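# Reseat a crooked microscope objective in the turret

## Task

The objective in the front socket of the microscope's revolving turret is jammed at an angle. Pull it free without letting it fall, then thread it back into that socket straight and tighten it until snug. The microscope must be left upright and where it stood.

## Robot and tools

ROBOT. There are two seven-joint Kinova Gen3 arms, left_arm and right_arm. Each carries a Robotiq 2F-85 two-finger gripper and a wrist camera. The arm bases sit at about (+0.050, +0.311, 0) m for left_arm and (+0.015, -0.433, 0) m for right_arm, each yawed by a few degrees. A camera stand is fixed behind them. Cameras: cam_head_left, cam_head_right, cam_high, cam_left_wrist, cam_right_wrist, all 672x504.

FRAMES. All reported positions, orientations and offsets use the scene frame. Its origin is at table-top height, halfway between the nominal bases. +x points out over the table, +y toward left_arm, +z up. Arm names do not match left or right in the images. In the gripper's own frame the fingers point along +z and close along y. end_effector_position is the spot between the pads when shut; closed fingertips extend about 19 mm past it, open ones about 6 mm. Printed poses may be wrong by a few centimetres, worse at long reach.

THE 16-NUMBER ROW. Every motion argument is a row of 16 numbers, each in [-1, 1], covering both arms even if one is idle: left dx, dy, dz, rx, ry, rz, left gripper position, left gripper speed, then the same eight for the right arm. dx..rz are an offset, not a pose: they are measured from that arm's Hand target at the start of the call, along scene axes, and the rotation turns about the hand's own position. 1.0 equals 0.6 m or 180 degrees; rx, ry, rz form one rotation vector. Sending all six zeros re-requests the current Hand target; repeating a nonzero offset in a new call moves further. Gripper position is absolute: +1 fully open (85 mm), 0 about 45 mm, -1 shut; the mapping is uneven, so check position_measured_pct (roughly 50 minus 50 times the position). Gripper speed: -1 about 20 mm/s, 0 about 85, +1 about 150; it also sets grip force (around 100 N per pad slow, up to about 240 N fast from a centimetre or more wider). A 0 is a real command, so resend previous gripper numbers to leave a gripper unchanged. The controller clips commanded orientation to within 32 degrees of the measured one each step.

TOOLS.
- execute_actions(actions, cameras): actions is a list of actions; each action is up to 15 rows, one per 1/30 s step, and a short table repeats its last row. Every row counts from the action's starting Hand target. Empty list returns images and full state.
- move(target, speed, blend, blocking, cameras): target is one row or up to 15 rows, each an offset from the same starting Hand targets. Straight-line paths, all finishing together, capped at 10 s. speed in m/s, 0.002 to 0.5 (default 0.25), one value or one per target; rotation follows it, max 0.873 rad/s. blend in metres rounds corners; 0 stops at each. blocking=false returns early while the move runs. Paths ignore obstacles and the other arm. Result adds a move: line (done, off_target, moving, held, fault) and limits (paced means a pose was clipped, held means steps were withheld).
- wait(seconds 0 to 10), stop() to brake a running move, zoom_image(camera, region [x0,y0,x1,y1], at most 504x504, newest images only), clear_fault(arm) after a reported torque fault, read_manual(section), finished_scene(scene: this scene's number), which ends the scene irreversibly.

RESULTS. Per arm: end_effector_position (m), end_effector_quat_wxyz, Hand target (the base of your next offsets; the gripper often rests short of it, so send the gap as an offset), joint positions, velocities ("within noise" when still), joint torques, and Flange force along the gripper axes (includes the held weight; noisy; "no reading" near singular poses). Gripper: position_measured_pct; object_status 0 moving, 1 blocked while opening, 2 stopped on an object before the requested position (firm grip), 3 reached the request or pads met (empty or soft grip); motor_current_ma near 1000 on a firm hold, near 0 in air. Leave the position unchanged about 1.3 s to read a stop. Pads meeting reads 98 or more. Tool commands shows current gripper commands.

GRIPPING. Close to a position narrower than the object and hold it; release by sending a few millimetres wider than the object. A fingers stop stays until the position number changes by 0.01 or more.

AVOID. Dropping the objective or letting it fall far; knocking or tipping the microscope; fast contacts, since the arms are stiff and a target a few millimetres past a surface pushes hard; strong twisting, pulling or gripping on a part that is still seated; any contact between the arms, including closing a gripper on the other's fingers (the clearance check may hold a move but does not always prevent contact). Anything ending off the table fails the task. Torque faults stop an arm when a joint sensor hits 104.5 N m (first four joints) or 51.3 N m (wrist joints), or a joint deviates over 5 degrees from plan; call clear_fault. Large wrist turns can swing the elbow. Holding loads or straining at unreachable poses heats motors: MOTOR HOT appears at 60 °C, and at 75 °C the arm sinks in an over-temperature stop for 30 to 60 s or more.

Each tool is called after ">>>" in YAML: its name, and indented under it one key for each argument.

## Session

>>> execute_actions:
  actions: []

Scene clock: 0.00 s.
left_arm: end_effector_position=(+0.6262, +0.6122, +0.1815) position_measured_pct=0.0 object_status=3 motor_current_ma=0 end_effector_quat_wxyz=(-0.011, +0.991, +0.098, +0.095) | right_arm: end_effector_position=(+0.2919, -0.1960, +0.3282) position_measured_pct=0.0 object_status=3 motor_current_ma=0 end_effector_quat_wxyz=(-0.063, +0.753, +0.651, +0.068)
Joint positions: left_arm=[-0.292 0.834 -0.605 1.101 0.568 1.175 4.046] | right_arm=[-1.086 0.035 0.374 1.767 -0.156 1.218 -0.748]
Joint velocities: within noise
Joint torques (N m): no reading
Flange force (N): no reading
Hand target: left_arm +0.6262, +0.6122, +0.1815; -0.011, +0.991, +0.098, +0.095 | right_arm +0.2919, -0.1960, +0.3282; -0.063, +0.753, +0.651, +0.068
Tool commands: left_gripper/position=+1.0 left_gripper/speed=+1.0 right_gripper/position=+1.0 right_gripper/speed=+1.0

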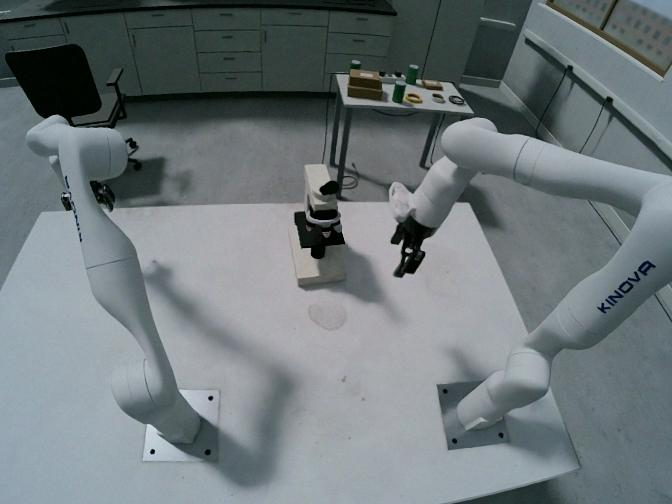

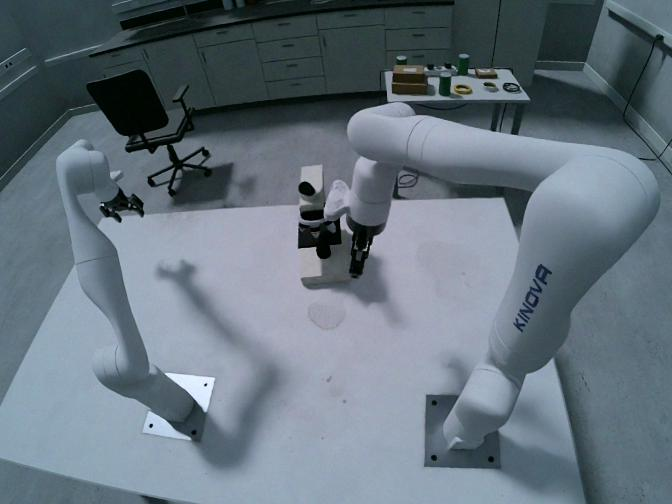

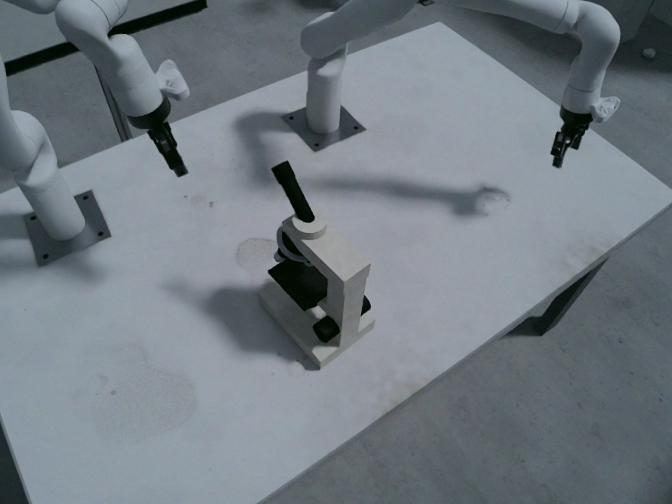

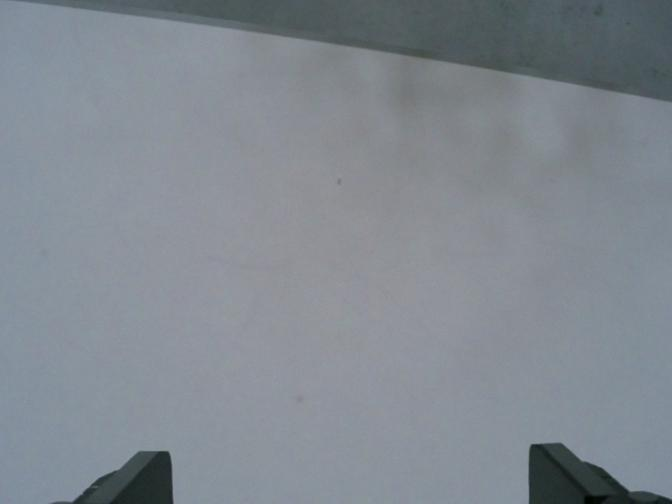

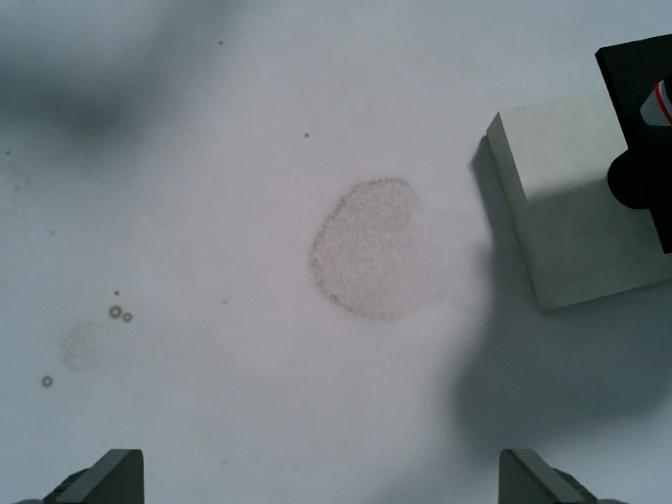

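>>> zoom_image:
  camera: "cam_high"
  region: [220, 140, 400, 380]

>>> zoom_image:
  camera: "cam_head_left"
  region: [270, 150, 370, 300]

>>> zoom_image:
  camera: "cam_head_right"
  region: [270, 150, 390, 300]

>>> zoom_image:
  camera: "cam_right_wrist"
  region: [472, 0, 672, 320]

Scaled by 2.100 from the camera's 672x504 image, which has a finer 960x720 frame.

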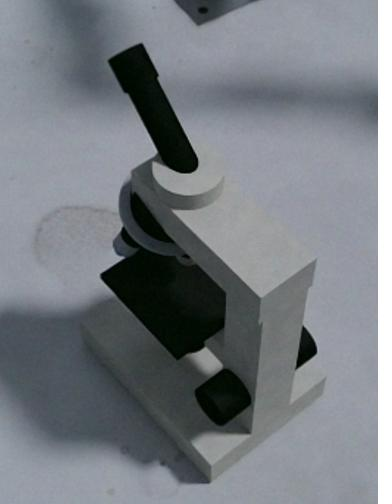

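Scaled by 3.360 from the camera's 672x504 image, which has a finer 960x720 frame.

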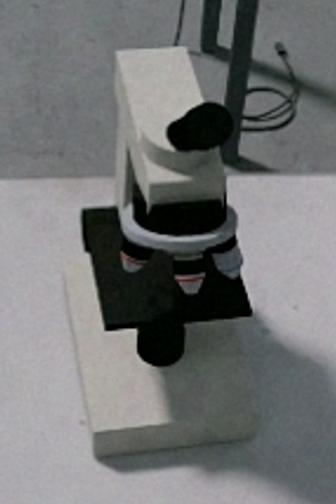

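Scaled by 3.360 from the camera's 672x504 image, which has a finer 960x720 frame.

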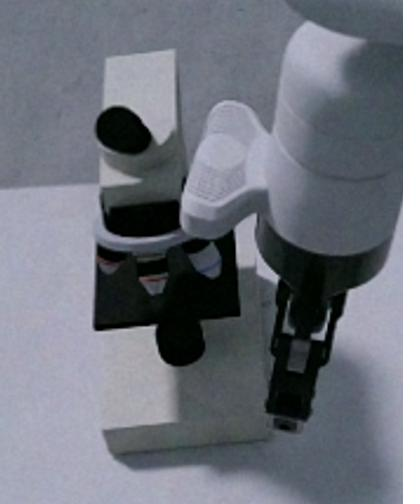

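Scaled by 1.575.

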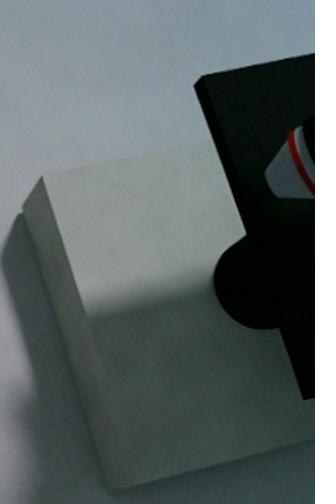

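>>> move:
  target: [0,0,0,0,0,0,1,1, 0.0117,0.077,-0.03,0.1936,-0.2268,-0.4245,1,1]
  cameras: ["all"]

Scene clock: 96.57 s.
left_arm: end_effector_position=(+0.6262, +0.6122, +0.1815) position_measured_pct=0.0 object_status=3 motor_current_ma=0 end_effector_quat_wxyz=(-0.011, +0.991, +0.098, +0.095) | right_arm: end_effector_position=(+0.2989, -0.1498, +0.3102) position_measured_pct=0.0 object_status=3 motor_current_ma=0 end_effector_quat_wxyz=(+0.000, +0.866, +0.000, +0.500)
Joint positions: left_arm=[-0.292 0.834 -0.605 1.101 0.568 1.175 4.046] | right_arm=[-1.111 0.217 -0.65 2.22 1.223 1.355 -3.964]
Joint torques (N m): left_arm=[0.71 -22.2 -2.78 -8.18 0.9 -0.74 -0.21] | right_arm=[0.16 -9.36 -0.7 -6.79 1.83 2.32 -0.04]
Flange force (N): left_arm=[0.2 -0.8 -2.7] | right_arm=[0.7 5.4 0.7]
Hand target: left_arm +0.6262, +0.6122, +0.1815; -0.011, +0.991, +0.098, +0.095 | right_arm +0.2989, -0.1498, +0.3102; +0.000, +0.866, +0.000, +0.500
Off the commanded pose: left_arm 0.000 m, 0 deg | right_arm 0.000 m, 0 deg.
move: done

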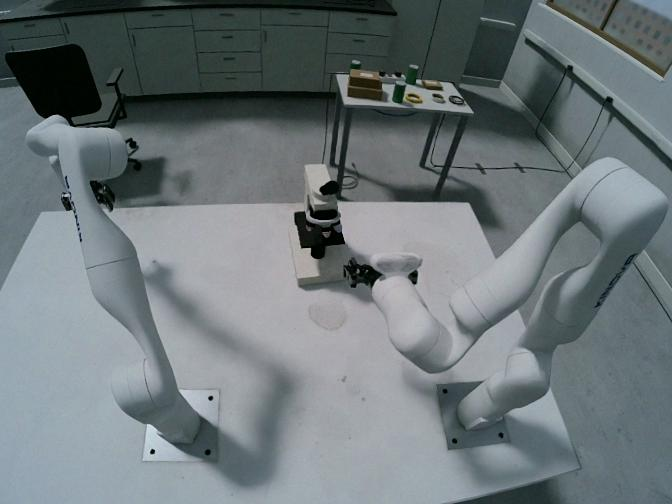

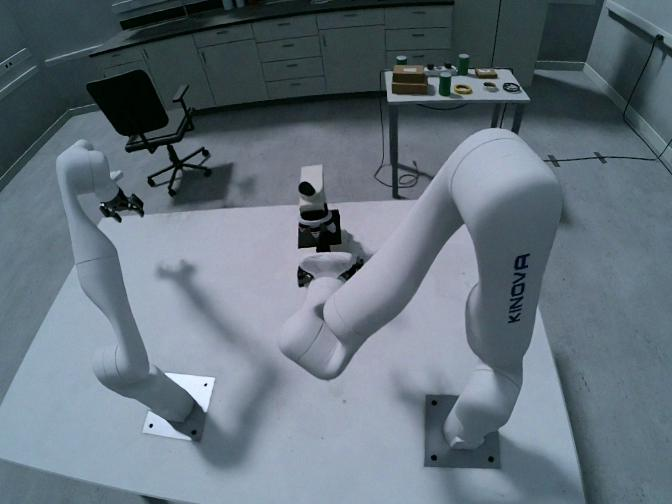

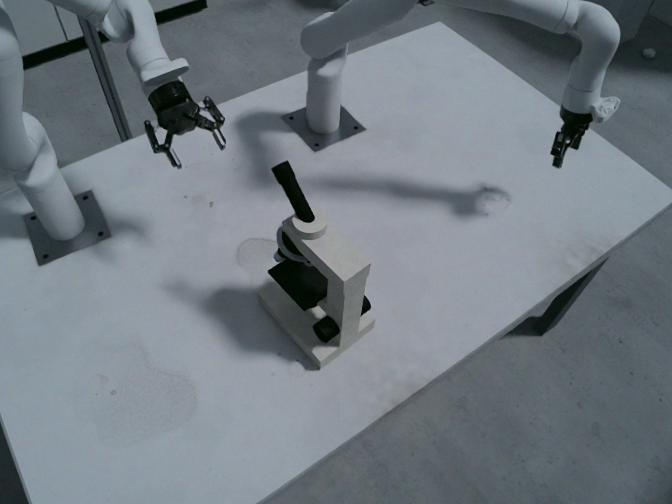

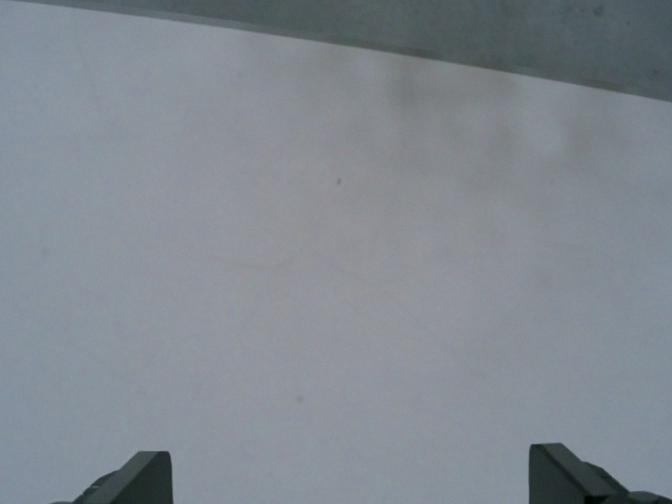

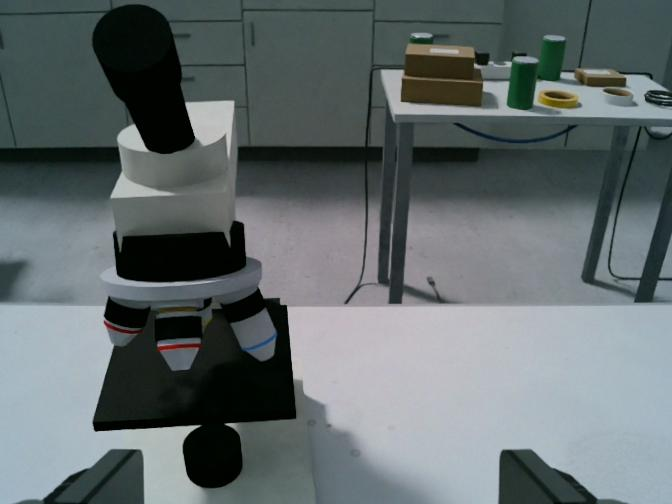

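>>> zoom_image:
  camera: "cam_right_wrist"
  region: [80, 220, 320, 500]

Scaled by 1.800.

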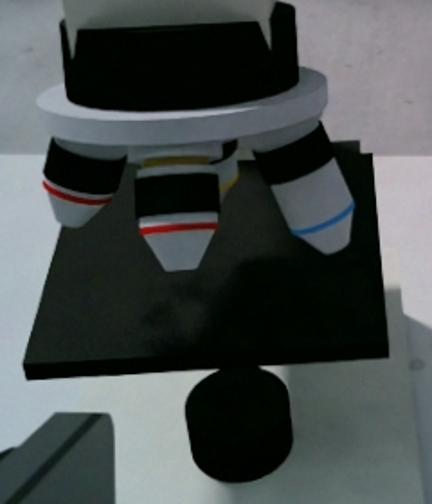

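>>> move:
  target: [0,0,0,0,0,0,1,1, 0.0518,0.133,-0.1837,0,-0.1667,0,1,1]
  cameras: ["all"]

Scene clock: 122.37 s.
left_arm: end_effector_position=(+0.6262, +0.6122, +0.1815) position_measured_pct=0.0 object_status=3 motor_current_ma=0 end_effector_quat_wxyz=(-0.011, +0.991, +0.098, +0.095) | right_arm: end_effector_position=(+0.3300, -0.0700, +0.2000) position_measured_pct=0.0 object_status=3 motor_current_ma=0 end_effector_quat_wxyz=(+0.000, +0.707, +0.000, +0.707)
Joint positions: left_arm=[-0.292 0.834 -0.605 1.101 0.568 1.175 4.046] | right_arm=[-1.423 1.026 -0.367 2.109 1.6 1.882 -4.669]
Joint torques (N m): left_arm=[0.78 -22.38 -2.75 -8.28 0.98 -0.75 -0.22] | right_arm=[0.19 -16.78 0.17 -1.13 0.29 3.44 -0.04]
Flange force (N): left_arm=[0.2 -0.9 -2.5] | right_arm=[2.6 2.2 0.4]
Hand target: left_arm +0.6262, +0.6122, +0.1815; -0.011, +0.991, +0.098, +0.095 | right_arm +0.3300, -0.0700, +0.2000; +0.000, +0.707, +0.000, +0.707
Off the commanded pose: left_arm 0.000 m, 0 deg | right_arm 0.000 m, 0 deg.
move: done

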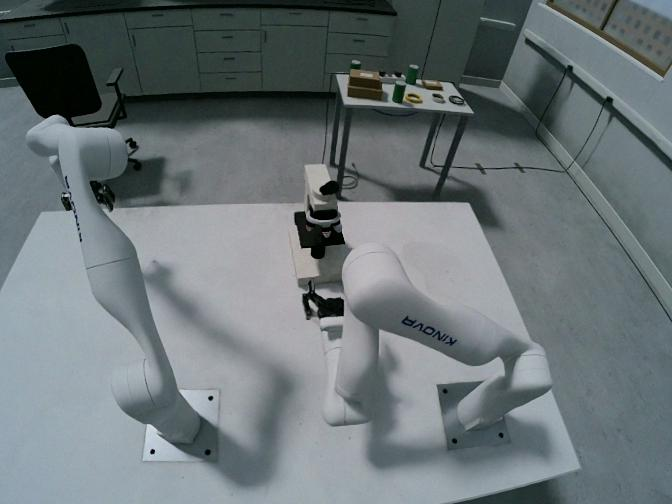

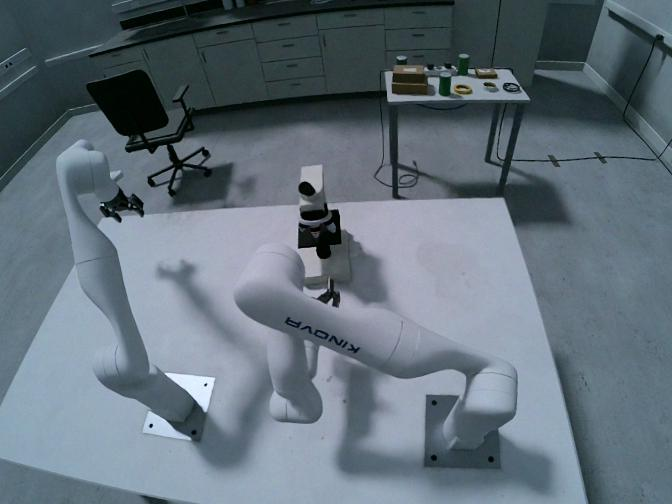

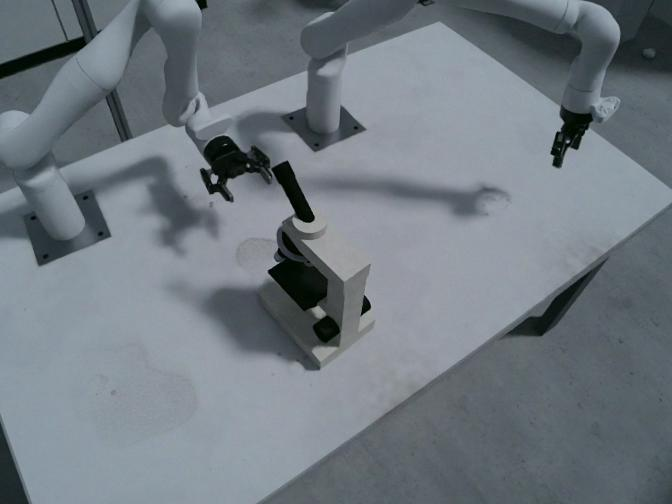

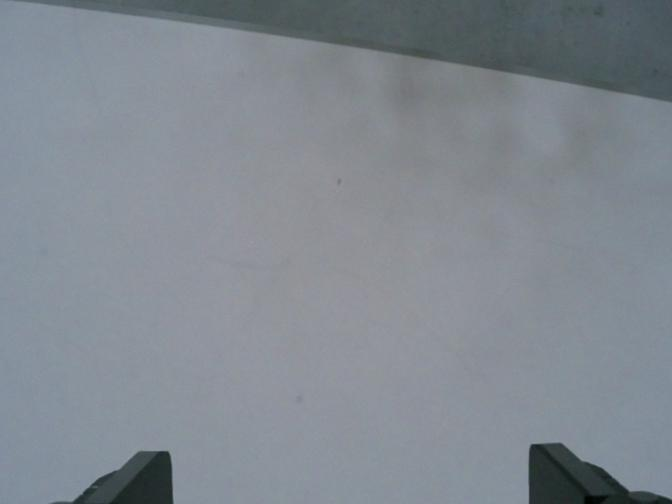

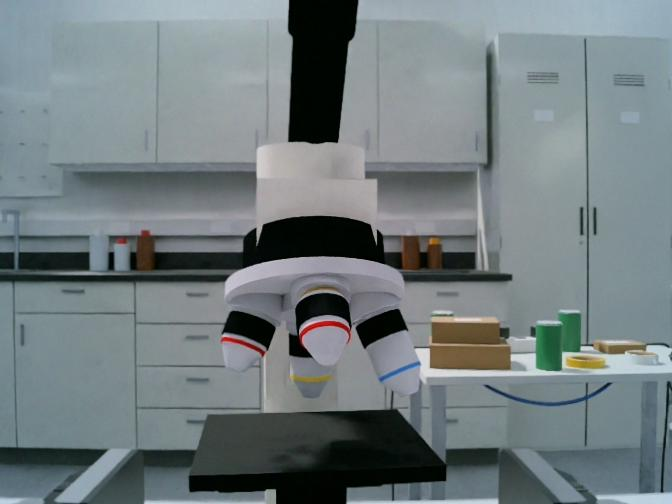

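>>> zoom_image:
  camera: "cam_right_wrist"
  region: [200, 230, 440, 420]

>>> zoom_image:
  camera: "cam_high"
  region: [190, 130, 400, 380]

Scaled by 2.100.

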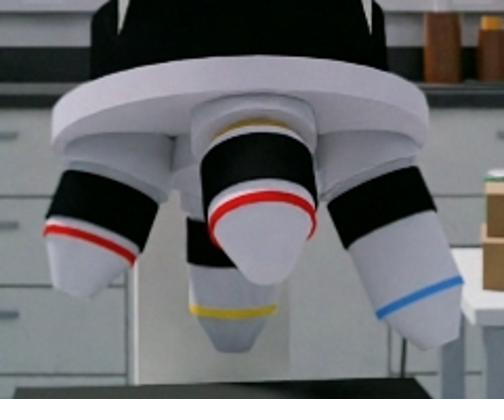

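Scaled by 2.016 from the camera's 672x504 image, which has a finer 960x720 frame.

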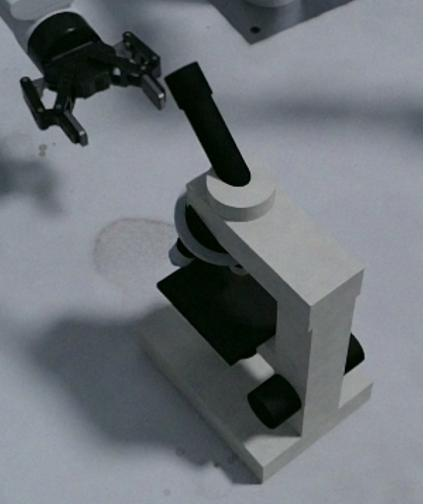

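>>> move:
  target:
    - [-0.15,-0.35,0.1,-0.3132,-0.380,-0.4624,1,1, 0,0,0,0,0,0,1,1]
    - [-0.2103,-0.7653,0.0,-0.3132,-0.380,-0.4624,1,1, 0,0,0,0,0,0,1,1]
  cameras: ["all"]

Scene clock: 176.23 s.
left_arm: end_effector_position=(+0.5000, +0.1530, +0.1815) position_measured_pct=0.0 object_status=3 motor_current_ma=0 end_effector_quat_wxyz=(+0.501, +0.500, -0.500, +0.499) | right_arm: end_effector_position=(+0.3300, -0.0700, +0.2000) position_measured_pct=0.0 object_status=3 motor_current_ma=0 end_effector_quat_wxyz=(+0.000, +0.707, +0.000, +0.707)
Joint positions: left_arm=[-0.578 1.12 0.281 1.729 1.075 1.485 1.958] | right_arm=[-1.423 1.026 -0.367 2.109 1.6 1.882 -4.668]
Joint torques (N m): left_arm=[0.79 -18.17 4.78 -1.24 1.74 2.27 -0.23] | right_arm=[0.16 -16.74 0.13 -1.14 0.28 3.44 -0.03]
Flange force (N): left_arm=[2.7 0.0 -3.1] | right_arm=[2.6 2.3 0.5]
Hand target: left_arm +0.5000, +0.1530, +0.1815; +0.501, +0.499, -0.500, +0.499 | right_arm +0.3300, -0.0700, +0.2000; +0.000, +0.707, +0.000, +0.707
Off the commanded pose: left_arm 0.000 m, 0 deg | right_arm 0.000 m, 0 deg.
move: done

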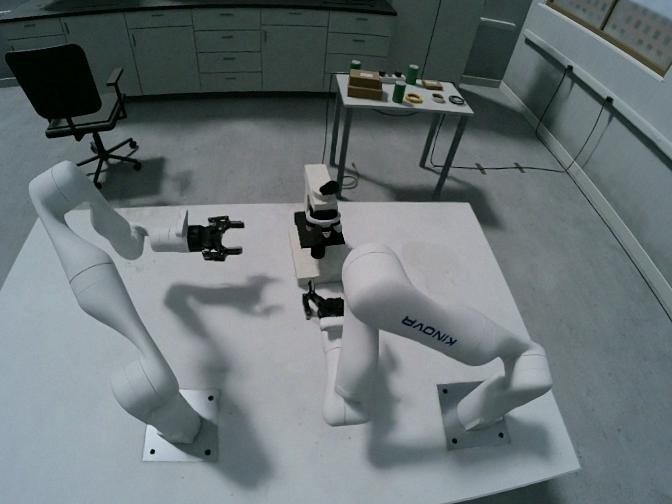

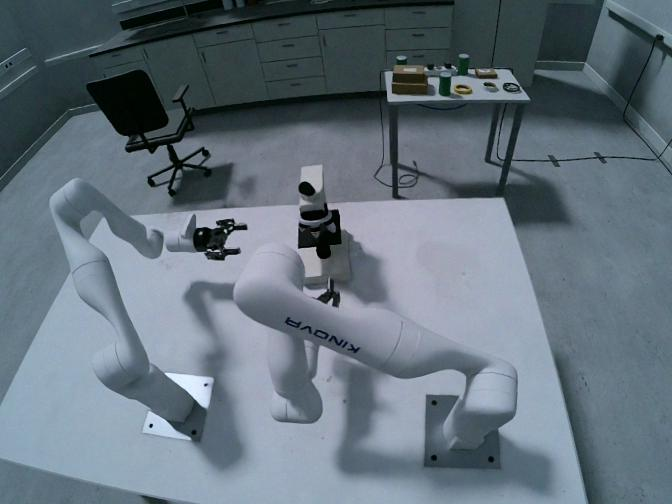

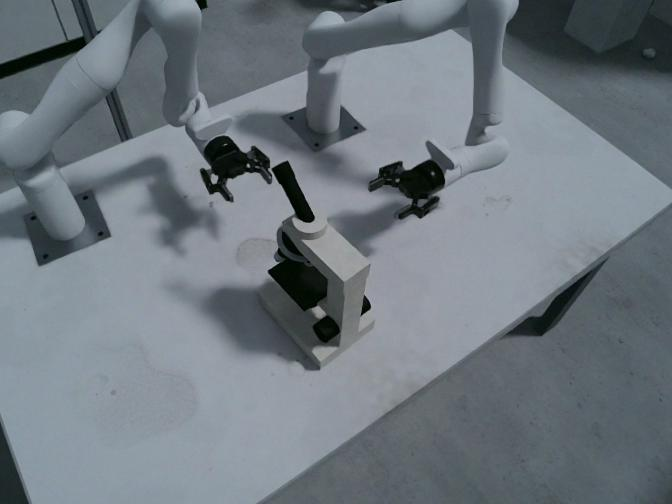

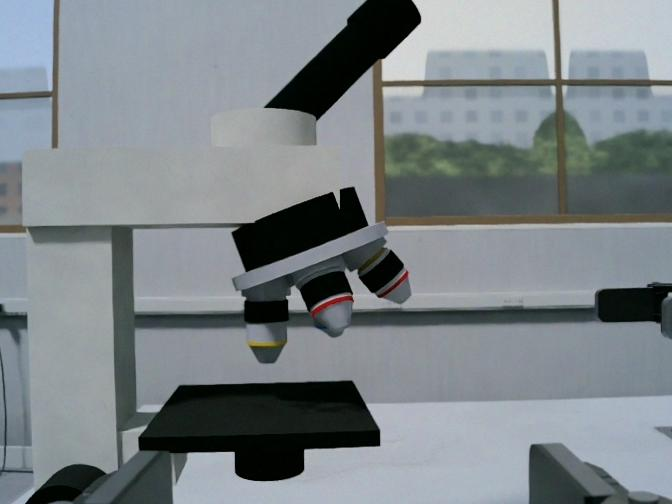

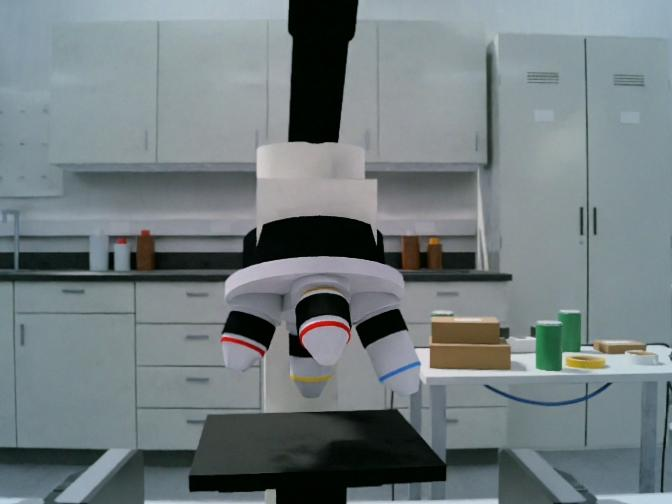

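>>> zoom_image:
  camera: "cam_left_wrist"
  region: [220, 170, 430, 380]

>>> zoom_image:
  camera: "cam_left_wrist"
  region: [320, 210, 430, 320]

>>> zoom_image:
  camera: "cam_right_wrist"
  region: [265, 260, 385, 380]

Scaled by 2.400.

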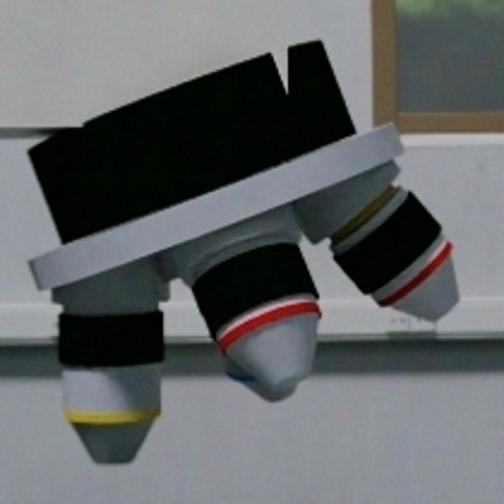

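Scaled by 4.582.

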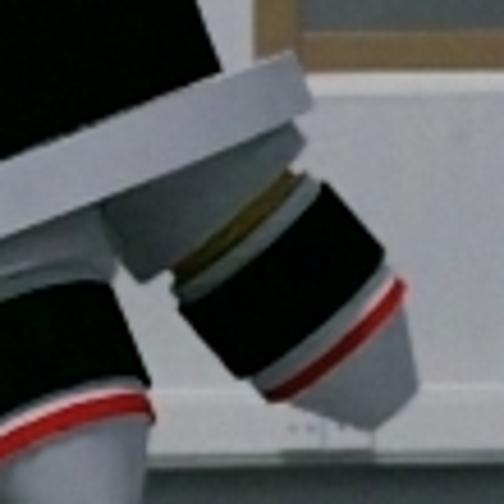

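Scaled by 4.200.

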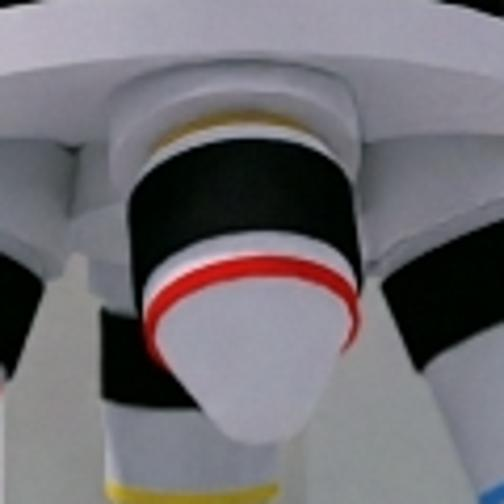

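>>> move:
  target: [0,0,0,0,0,0,1,1, 0.1333,0,0,0,0,0,1,1]
  cameras: ["cam_right_wrist","cam_left_wrist"]

Scene clock: 338.27 s.
left_arm: end_effector_position=(+0.5000, +0.1530, +0.1815) position_measured_pct=0.0 object_status=3 motor_current_ma=0 end_effector_quat_wxyz=(+0.501, +0.499, -0.500, +0.499) | right_arm: end_effector_position=(+0.4100, -0.0700, +0.2000) position_measured_pct=0.0 object_status=3 motor_current_ma=0 end_effector_quat_wxyz=(+0.000, +0.707, +0.000, +0.707)
Joint positions: left_arm=[-0.578 1.12 0.281 1.729 1.075 1.485 1.958] | right_arm=[-1.273 1.012 -0.275 2.081 1.805 1.783 -4.596]
Joint torques (N m): left_arm=[0.76 -18.14 4.82 -1.3 1.73 2.26 -0.22] | right_arm=[0.08 -17.47 0.5 -2.08 0.46 3.4 -0.06]
Flange force (N): left_arm=[2.7 0.3 -3.0] | right_arm=[3.0 2.5 0.3]
Hand target: left_arm +0.5000, +0.1530, +0.1815; +0.501, +0.499, -0.500, +0.499 | right_arm +0.4100, -0.0700, +0.2000; +0.000, +0.707, +0.000, +0.707
Off the commanded pose: left_arm 0.000 m, 0 deg | right_arm 0.000 m, 0 deg.
move: done
Images, in order (width x height): cam_left_wrist 672x504, cam_right_wrist 672x504.

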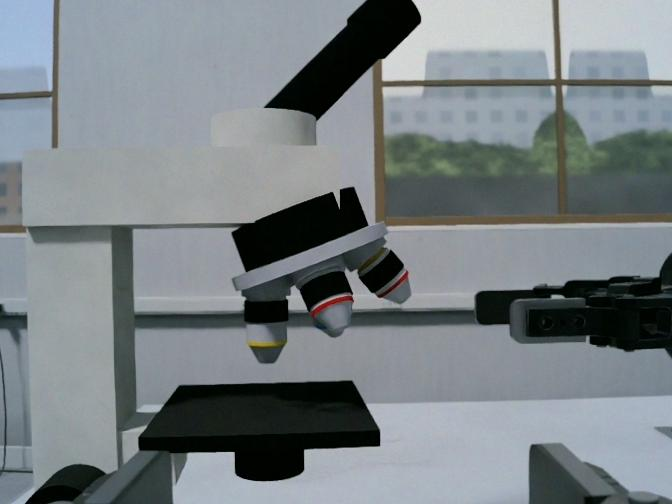

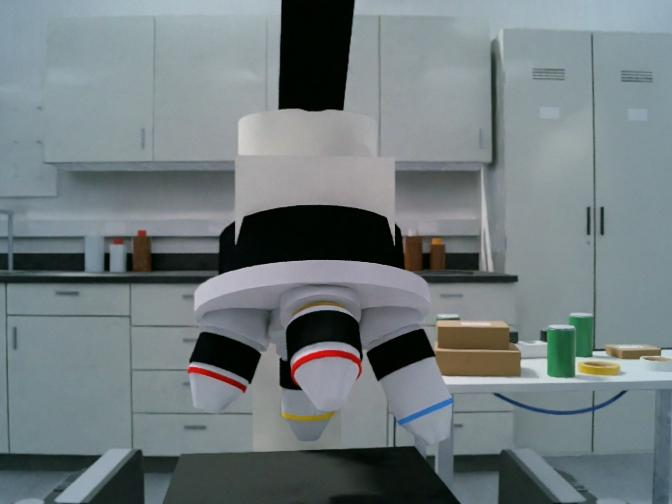

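>>> zoom_image:
  camera: "cam_right_wrist"
  region: [260, 270, 400, 420]

>>> zoom_image:
  camera: "cam_left_wrist"
  region: [330, 220, 570, 360]

Scaled by 3.360.

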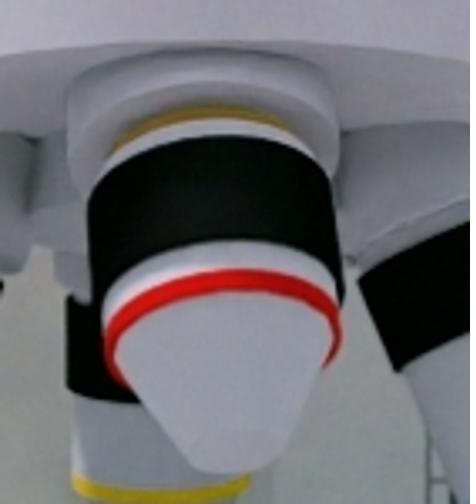

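Scaled by 2.100.

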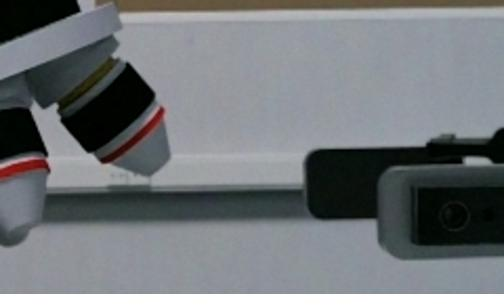

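>>> move:
  target: [0,-0.1667,0.0333,0,0,0,1,1, -0.04,0,0.0367,0,0.2111,0,1,1]
  cameras: ["cam_right_wrist","cam_left_wrist","cam_high"]

Scene clock: 385.73 s.
left_arm: end_effector_position=(+0.5000, +0.0530, +0.2015) position_measured_pct=0.0 object_status=3 motor_current_ma=0 end_effector_quat_wxyz=(+0.501, +0.499, -0.500, +0.499) | right_arm: end_effector_position=(+0.3860, -0.0700, +0.2220) position_measured_pct=0.0 object_status=3 motor_current_ma=0 end_effector_quat_wxyz=(+0.000, +0.899, +0.000, +0.439)
Joint positions: left_arm=[-0.431 1.075 0.366 1.826 1.249 1.337 1.917] | right_arm=[-0.961 0.52 -0.556 1.996 1.417 1.17 -3.906]
Joint torques (N m): left_arm=[0.78 -17.52 5.37 -1.54 1.56 2.32 -0.2] | right_arm=[0.17 -14.89 -1.44 -6.98 1.66 2.09 -0.07]
Flange force (N): left_arm=[2.9 -0.1 -3.2] | right_arm=[-0.1 4.8 -0.8]
Hand target: left_arm +0.5000, +0.0530, +0.2015; +0.501, +0.499, -0.500, +0.499 | right_arm +0.3860, -0.0700, +0.2220; +0.000, +0.899, +0.000, +0.439
Off the commanded pose: left_arm 0.000 m, 0 deg | right_arm 0.000 m, 0 deg.
move: done
Images, in order (width x height): cam_high 672x504, cam_left_wrist 672x504, cam_right_wrist 672x504.

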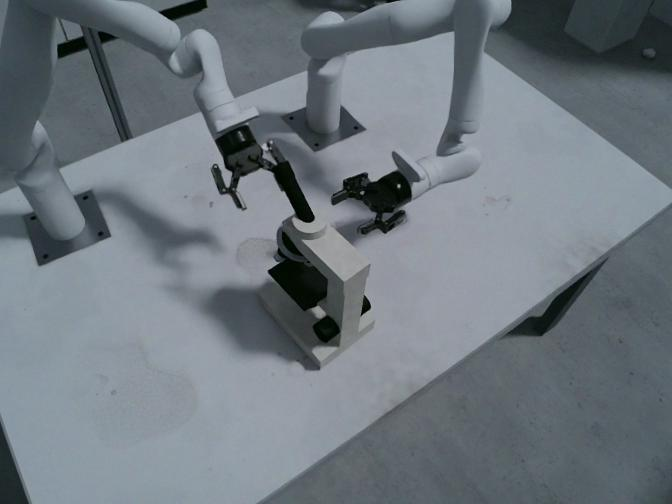

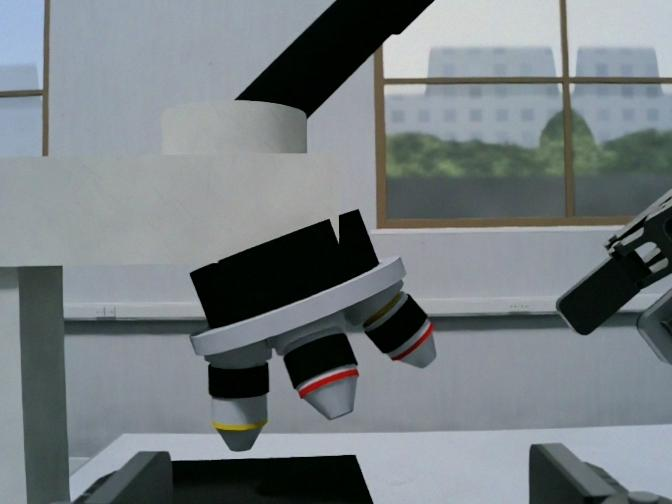

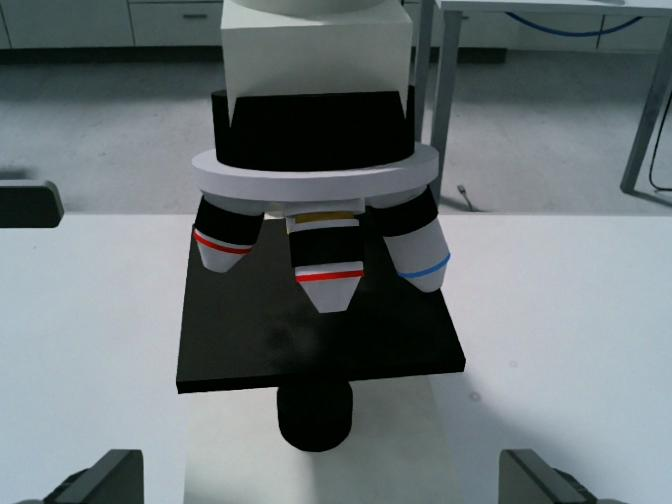

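>>> zoom_image:
  camera: "cam_right_wrist"
  region: [270, 190, 390, 330]

>>> zoom_image:
  camera: "cam_left_wrist"
  region: [340, 260, 450, 380]

Scaled by 3.600.

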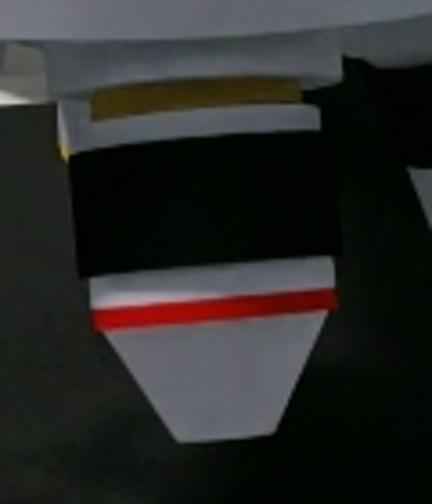

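Scaled by 4.200.

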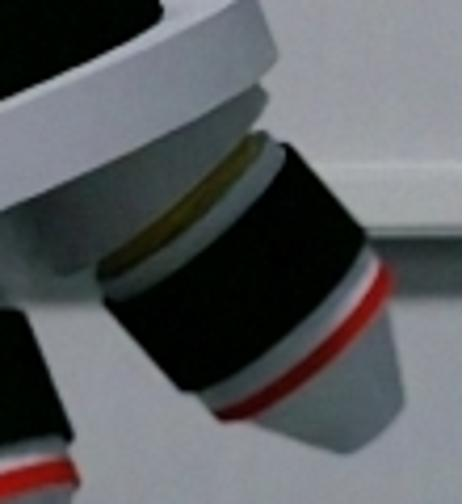

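>>> zoom_image:
  camera: "cam_left_wrist"
  region: [180, 200, 450, 460]

>>> zoom_image:
  camera: "cam_right_wrist"
  region: [170, 80, 480, 460]

Scaled by 1.867.

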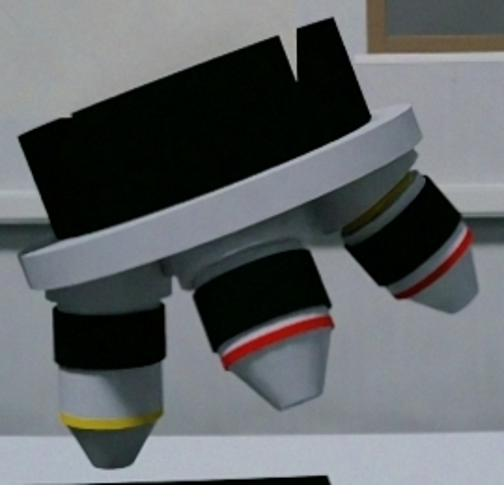

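Scaled by 1.326.

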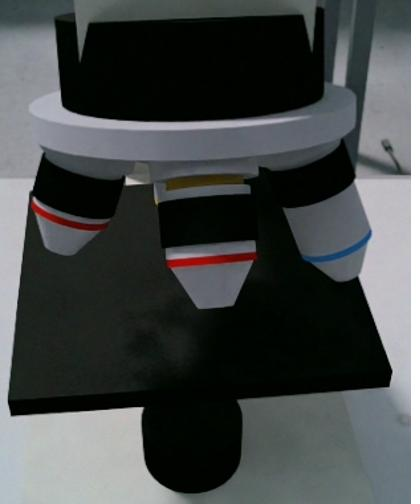

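>>> zoom_image:
  camera: "cam_left_wrist"
  region: [190, 320, 290, 460]

>>> zoom_image:
  camera: "cam_left_wrist"
  region: [345, 255, 445, 335]

>>> zoom_image:
  camera: "cam_left_wrist"
  region: [100, 430, 580, 504]

Scaled by 3.600.

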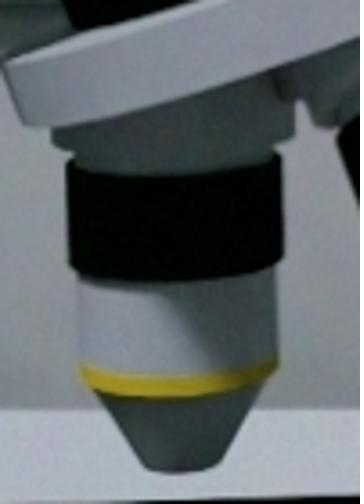

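Scaled by 5.040.

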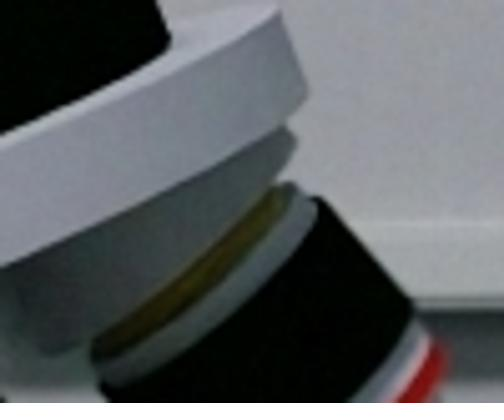

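Scaled by 1.050.

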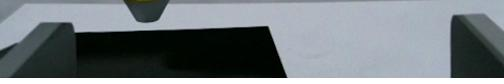

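>>> zoom_image:
  camera: "cam_right_wrist"
  region: [280, 195, 375, 275]

>>> zoom_image:
  camera: "cam_right_wrist"
  region: [280, 260, 375, 330]

Scaled by 5.305.

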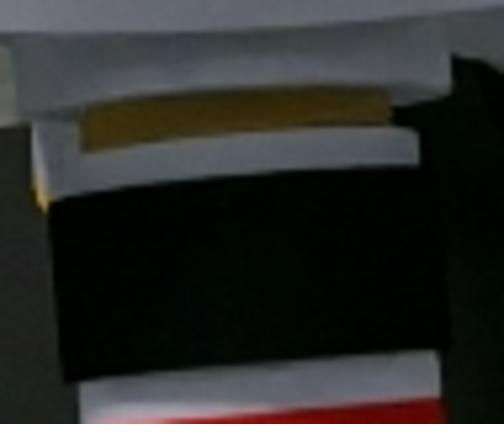

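Scaled by 5.305.

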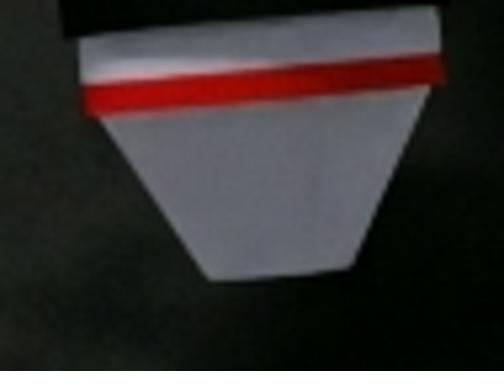

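>>> move:
  target: [0,0.2,0,0,0,0,1,1, 0.0735,-0.081,0.0272,0.1590,-0.0642,0.1948,-0.15,1]
  cameras: ["cam_right_wrist","cam_left_wrist","cam_high"]

Scene clock: 685.00 s.
left_arm: end_effector_position=(+0.5000, +0.1730, +0.2015) position_measured_pct=0.0 object_status=3 motor_current_ma=0 end_effector_quat_wxyz=(+0.501, +0.499, -0.500, +0.499) | right_arm: end_effector_position=(+0.4301, -0.1186, +0.2383) position_measured_pct=57.6 object_status=3 motor_current_ma=0 end_effector_quat_wxyz=(-0.349, +0.782, +0.161, +0.491)
Joint positions: left_arm=[-0.612 1.079 0.278 1.719 1.052 1.527 2.002] | right_arm=[-0.169 0.626 -0.569 2.546 3.281 1.184 -4.803]
Joint torques (N m): left_arm=[0.68 -18.13 4.66 -1.67 1.8 2.21 -0.21] | right_arm=[0.18 -12.31 -2.89 -3.96 0.95 3.22 0.02]
Flange force (N): left_arm=[2.7 0.4 -2.7] | right_arm=[3.3 -2.1 -2.5]
Hand target: left_arm +0.5000, +0.1730, +0.2015; +0.501, +0.499, -0.500, +0.499 | right_arm +0.4301, -0.1186, +0.2383; -0.349, +0.782, +0.161, +0.491
Off the commanded pose: left_arm 0.000 m, 0 deg | right_arm 0.000 m, 0 deg.
move: done
Images, in order (width x height): cam_high 672x504, cam_left_wrist 672x504, cam_right_wrist 672x504.

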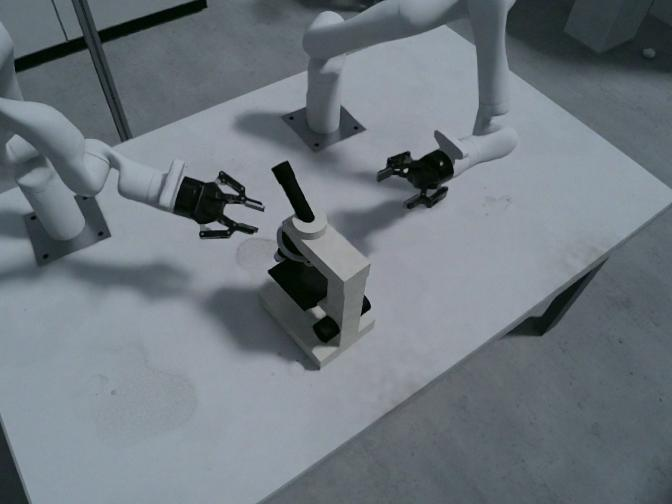

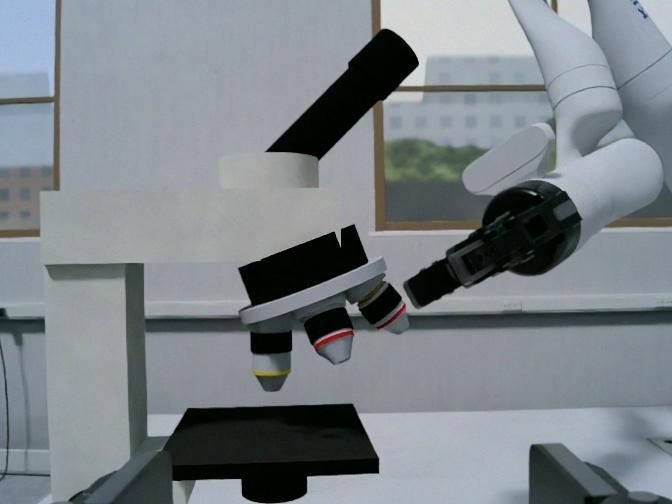

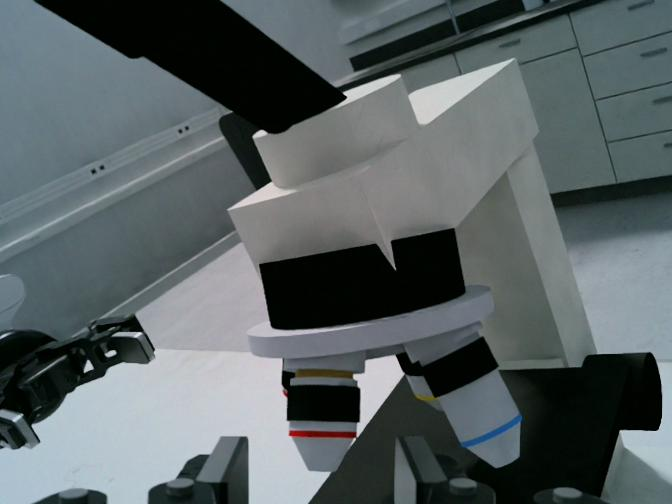

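>>> zoom_image:
  camera: "cam_right_wrist"
  region: [200, 340, 440, 504]

>>> zoom_image:
  camera: "cam_left_wrist"
  region: [330, 240, 470, 350]

Scaled by 2.100.

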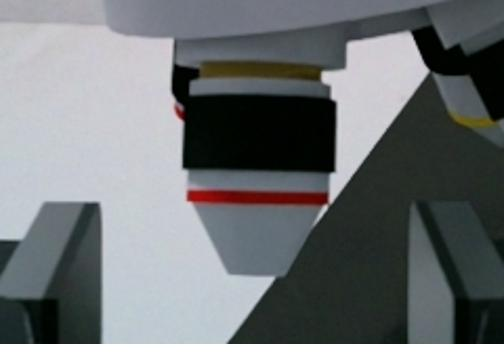

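Scaled by 3.600.

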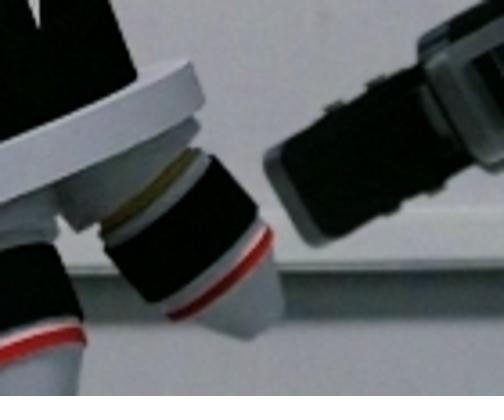

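>>> zoom_image:
  camera: "cam_right_wrist"
  region: [275, 350, 375, 430]

>>> zoom_image:
  camera: "cam_right_wrist"
  region: [275, 400, 375, 480]

>>> zoom_image:
  camera: "cam_left_wrist"
  region: [345, 265, 425, 345]

Scaled by 5.040.

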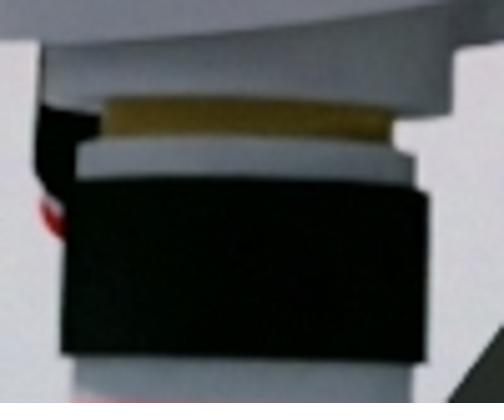

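Scaled by 5.040.

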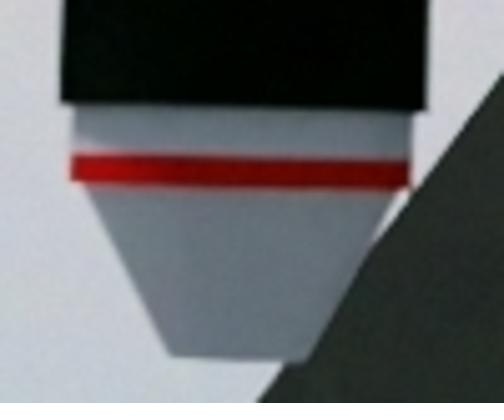

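Scaled by 6.300.

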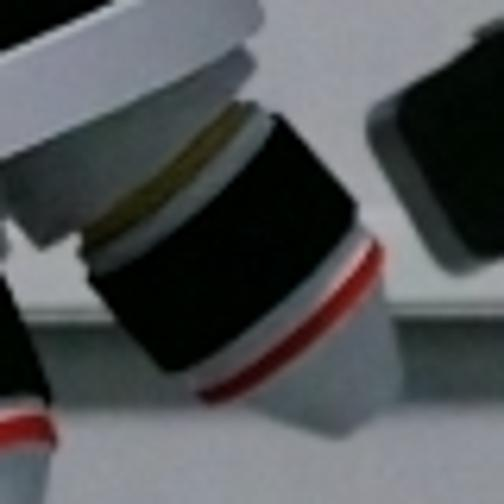

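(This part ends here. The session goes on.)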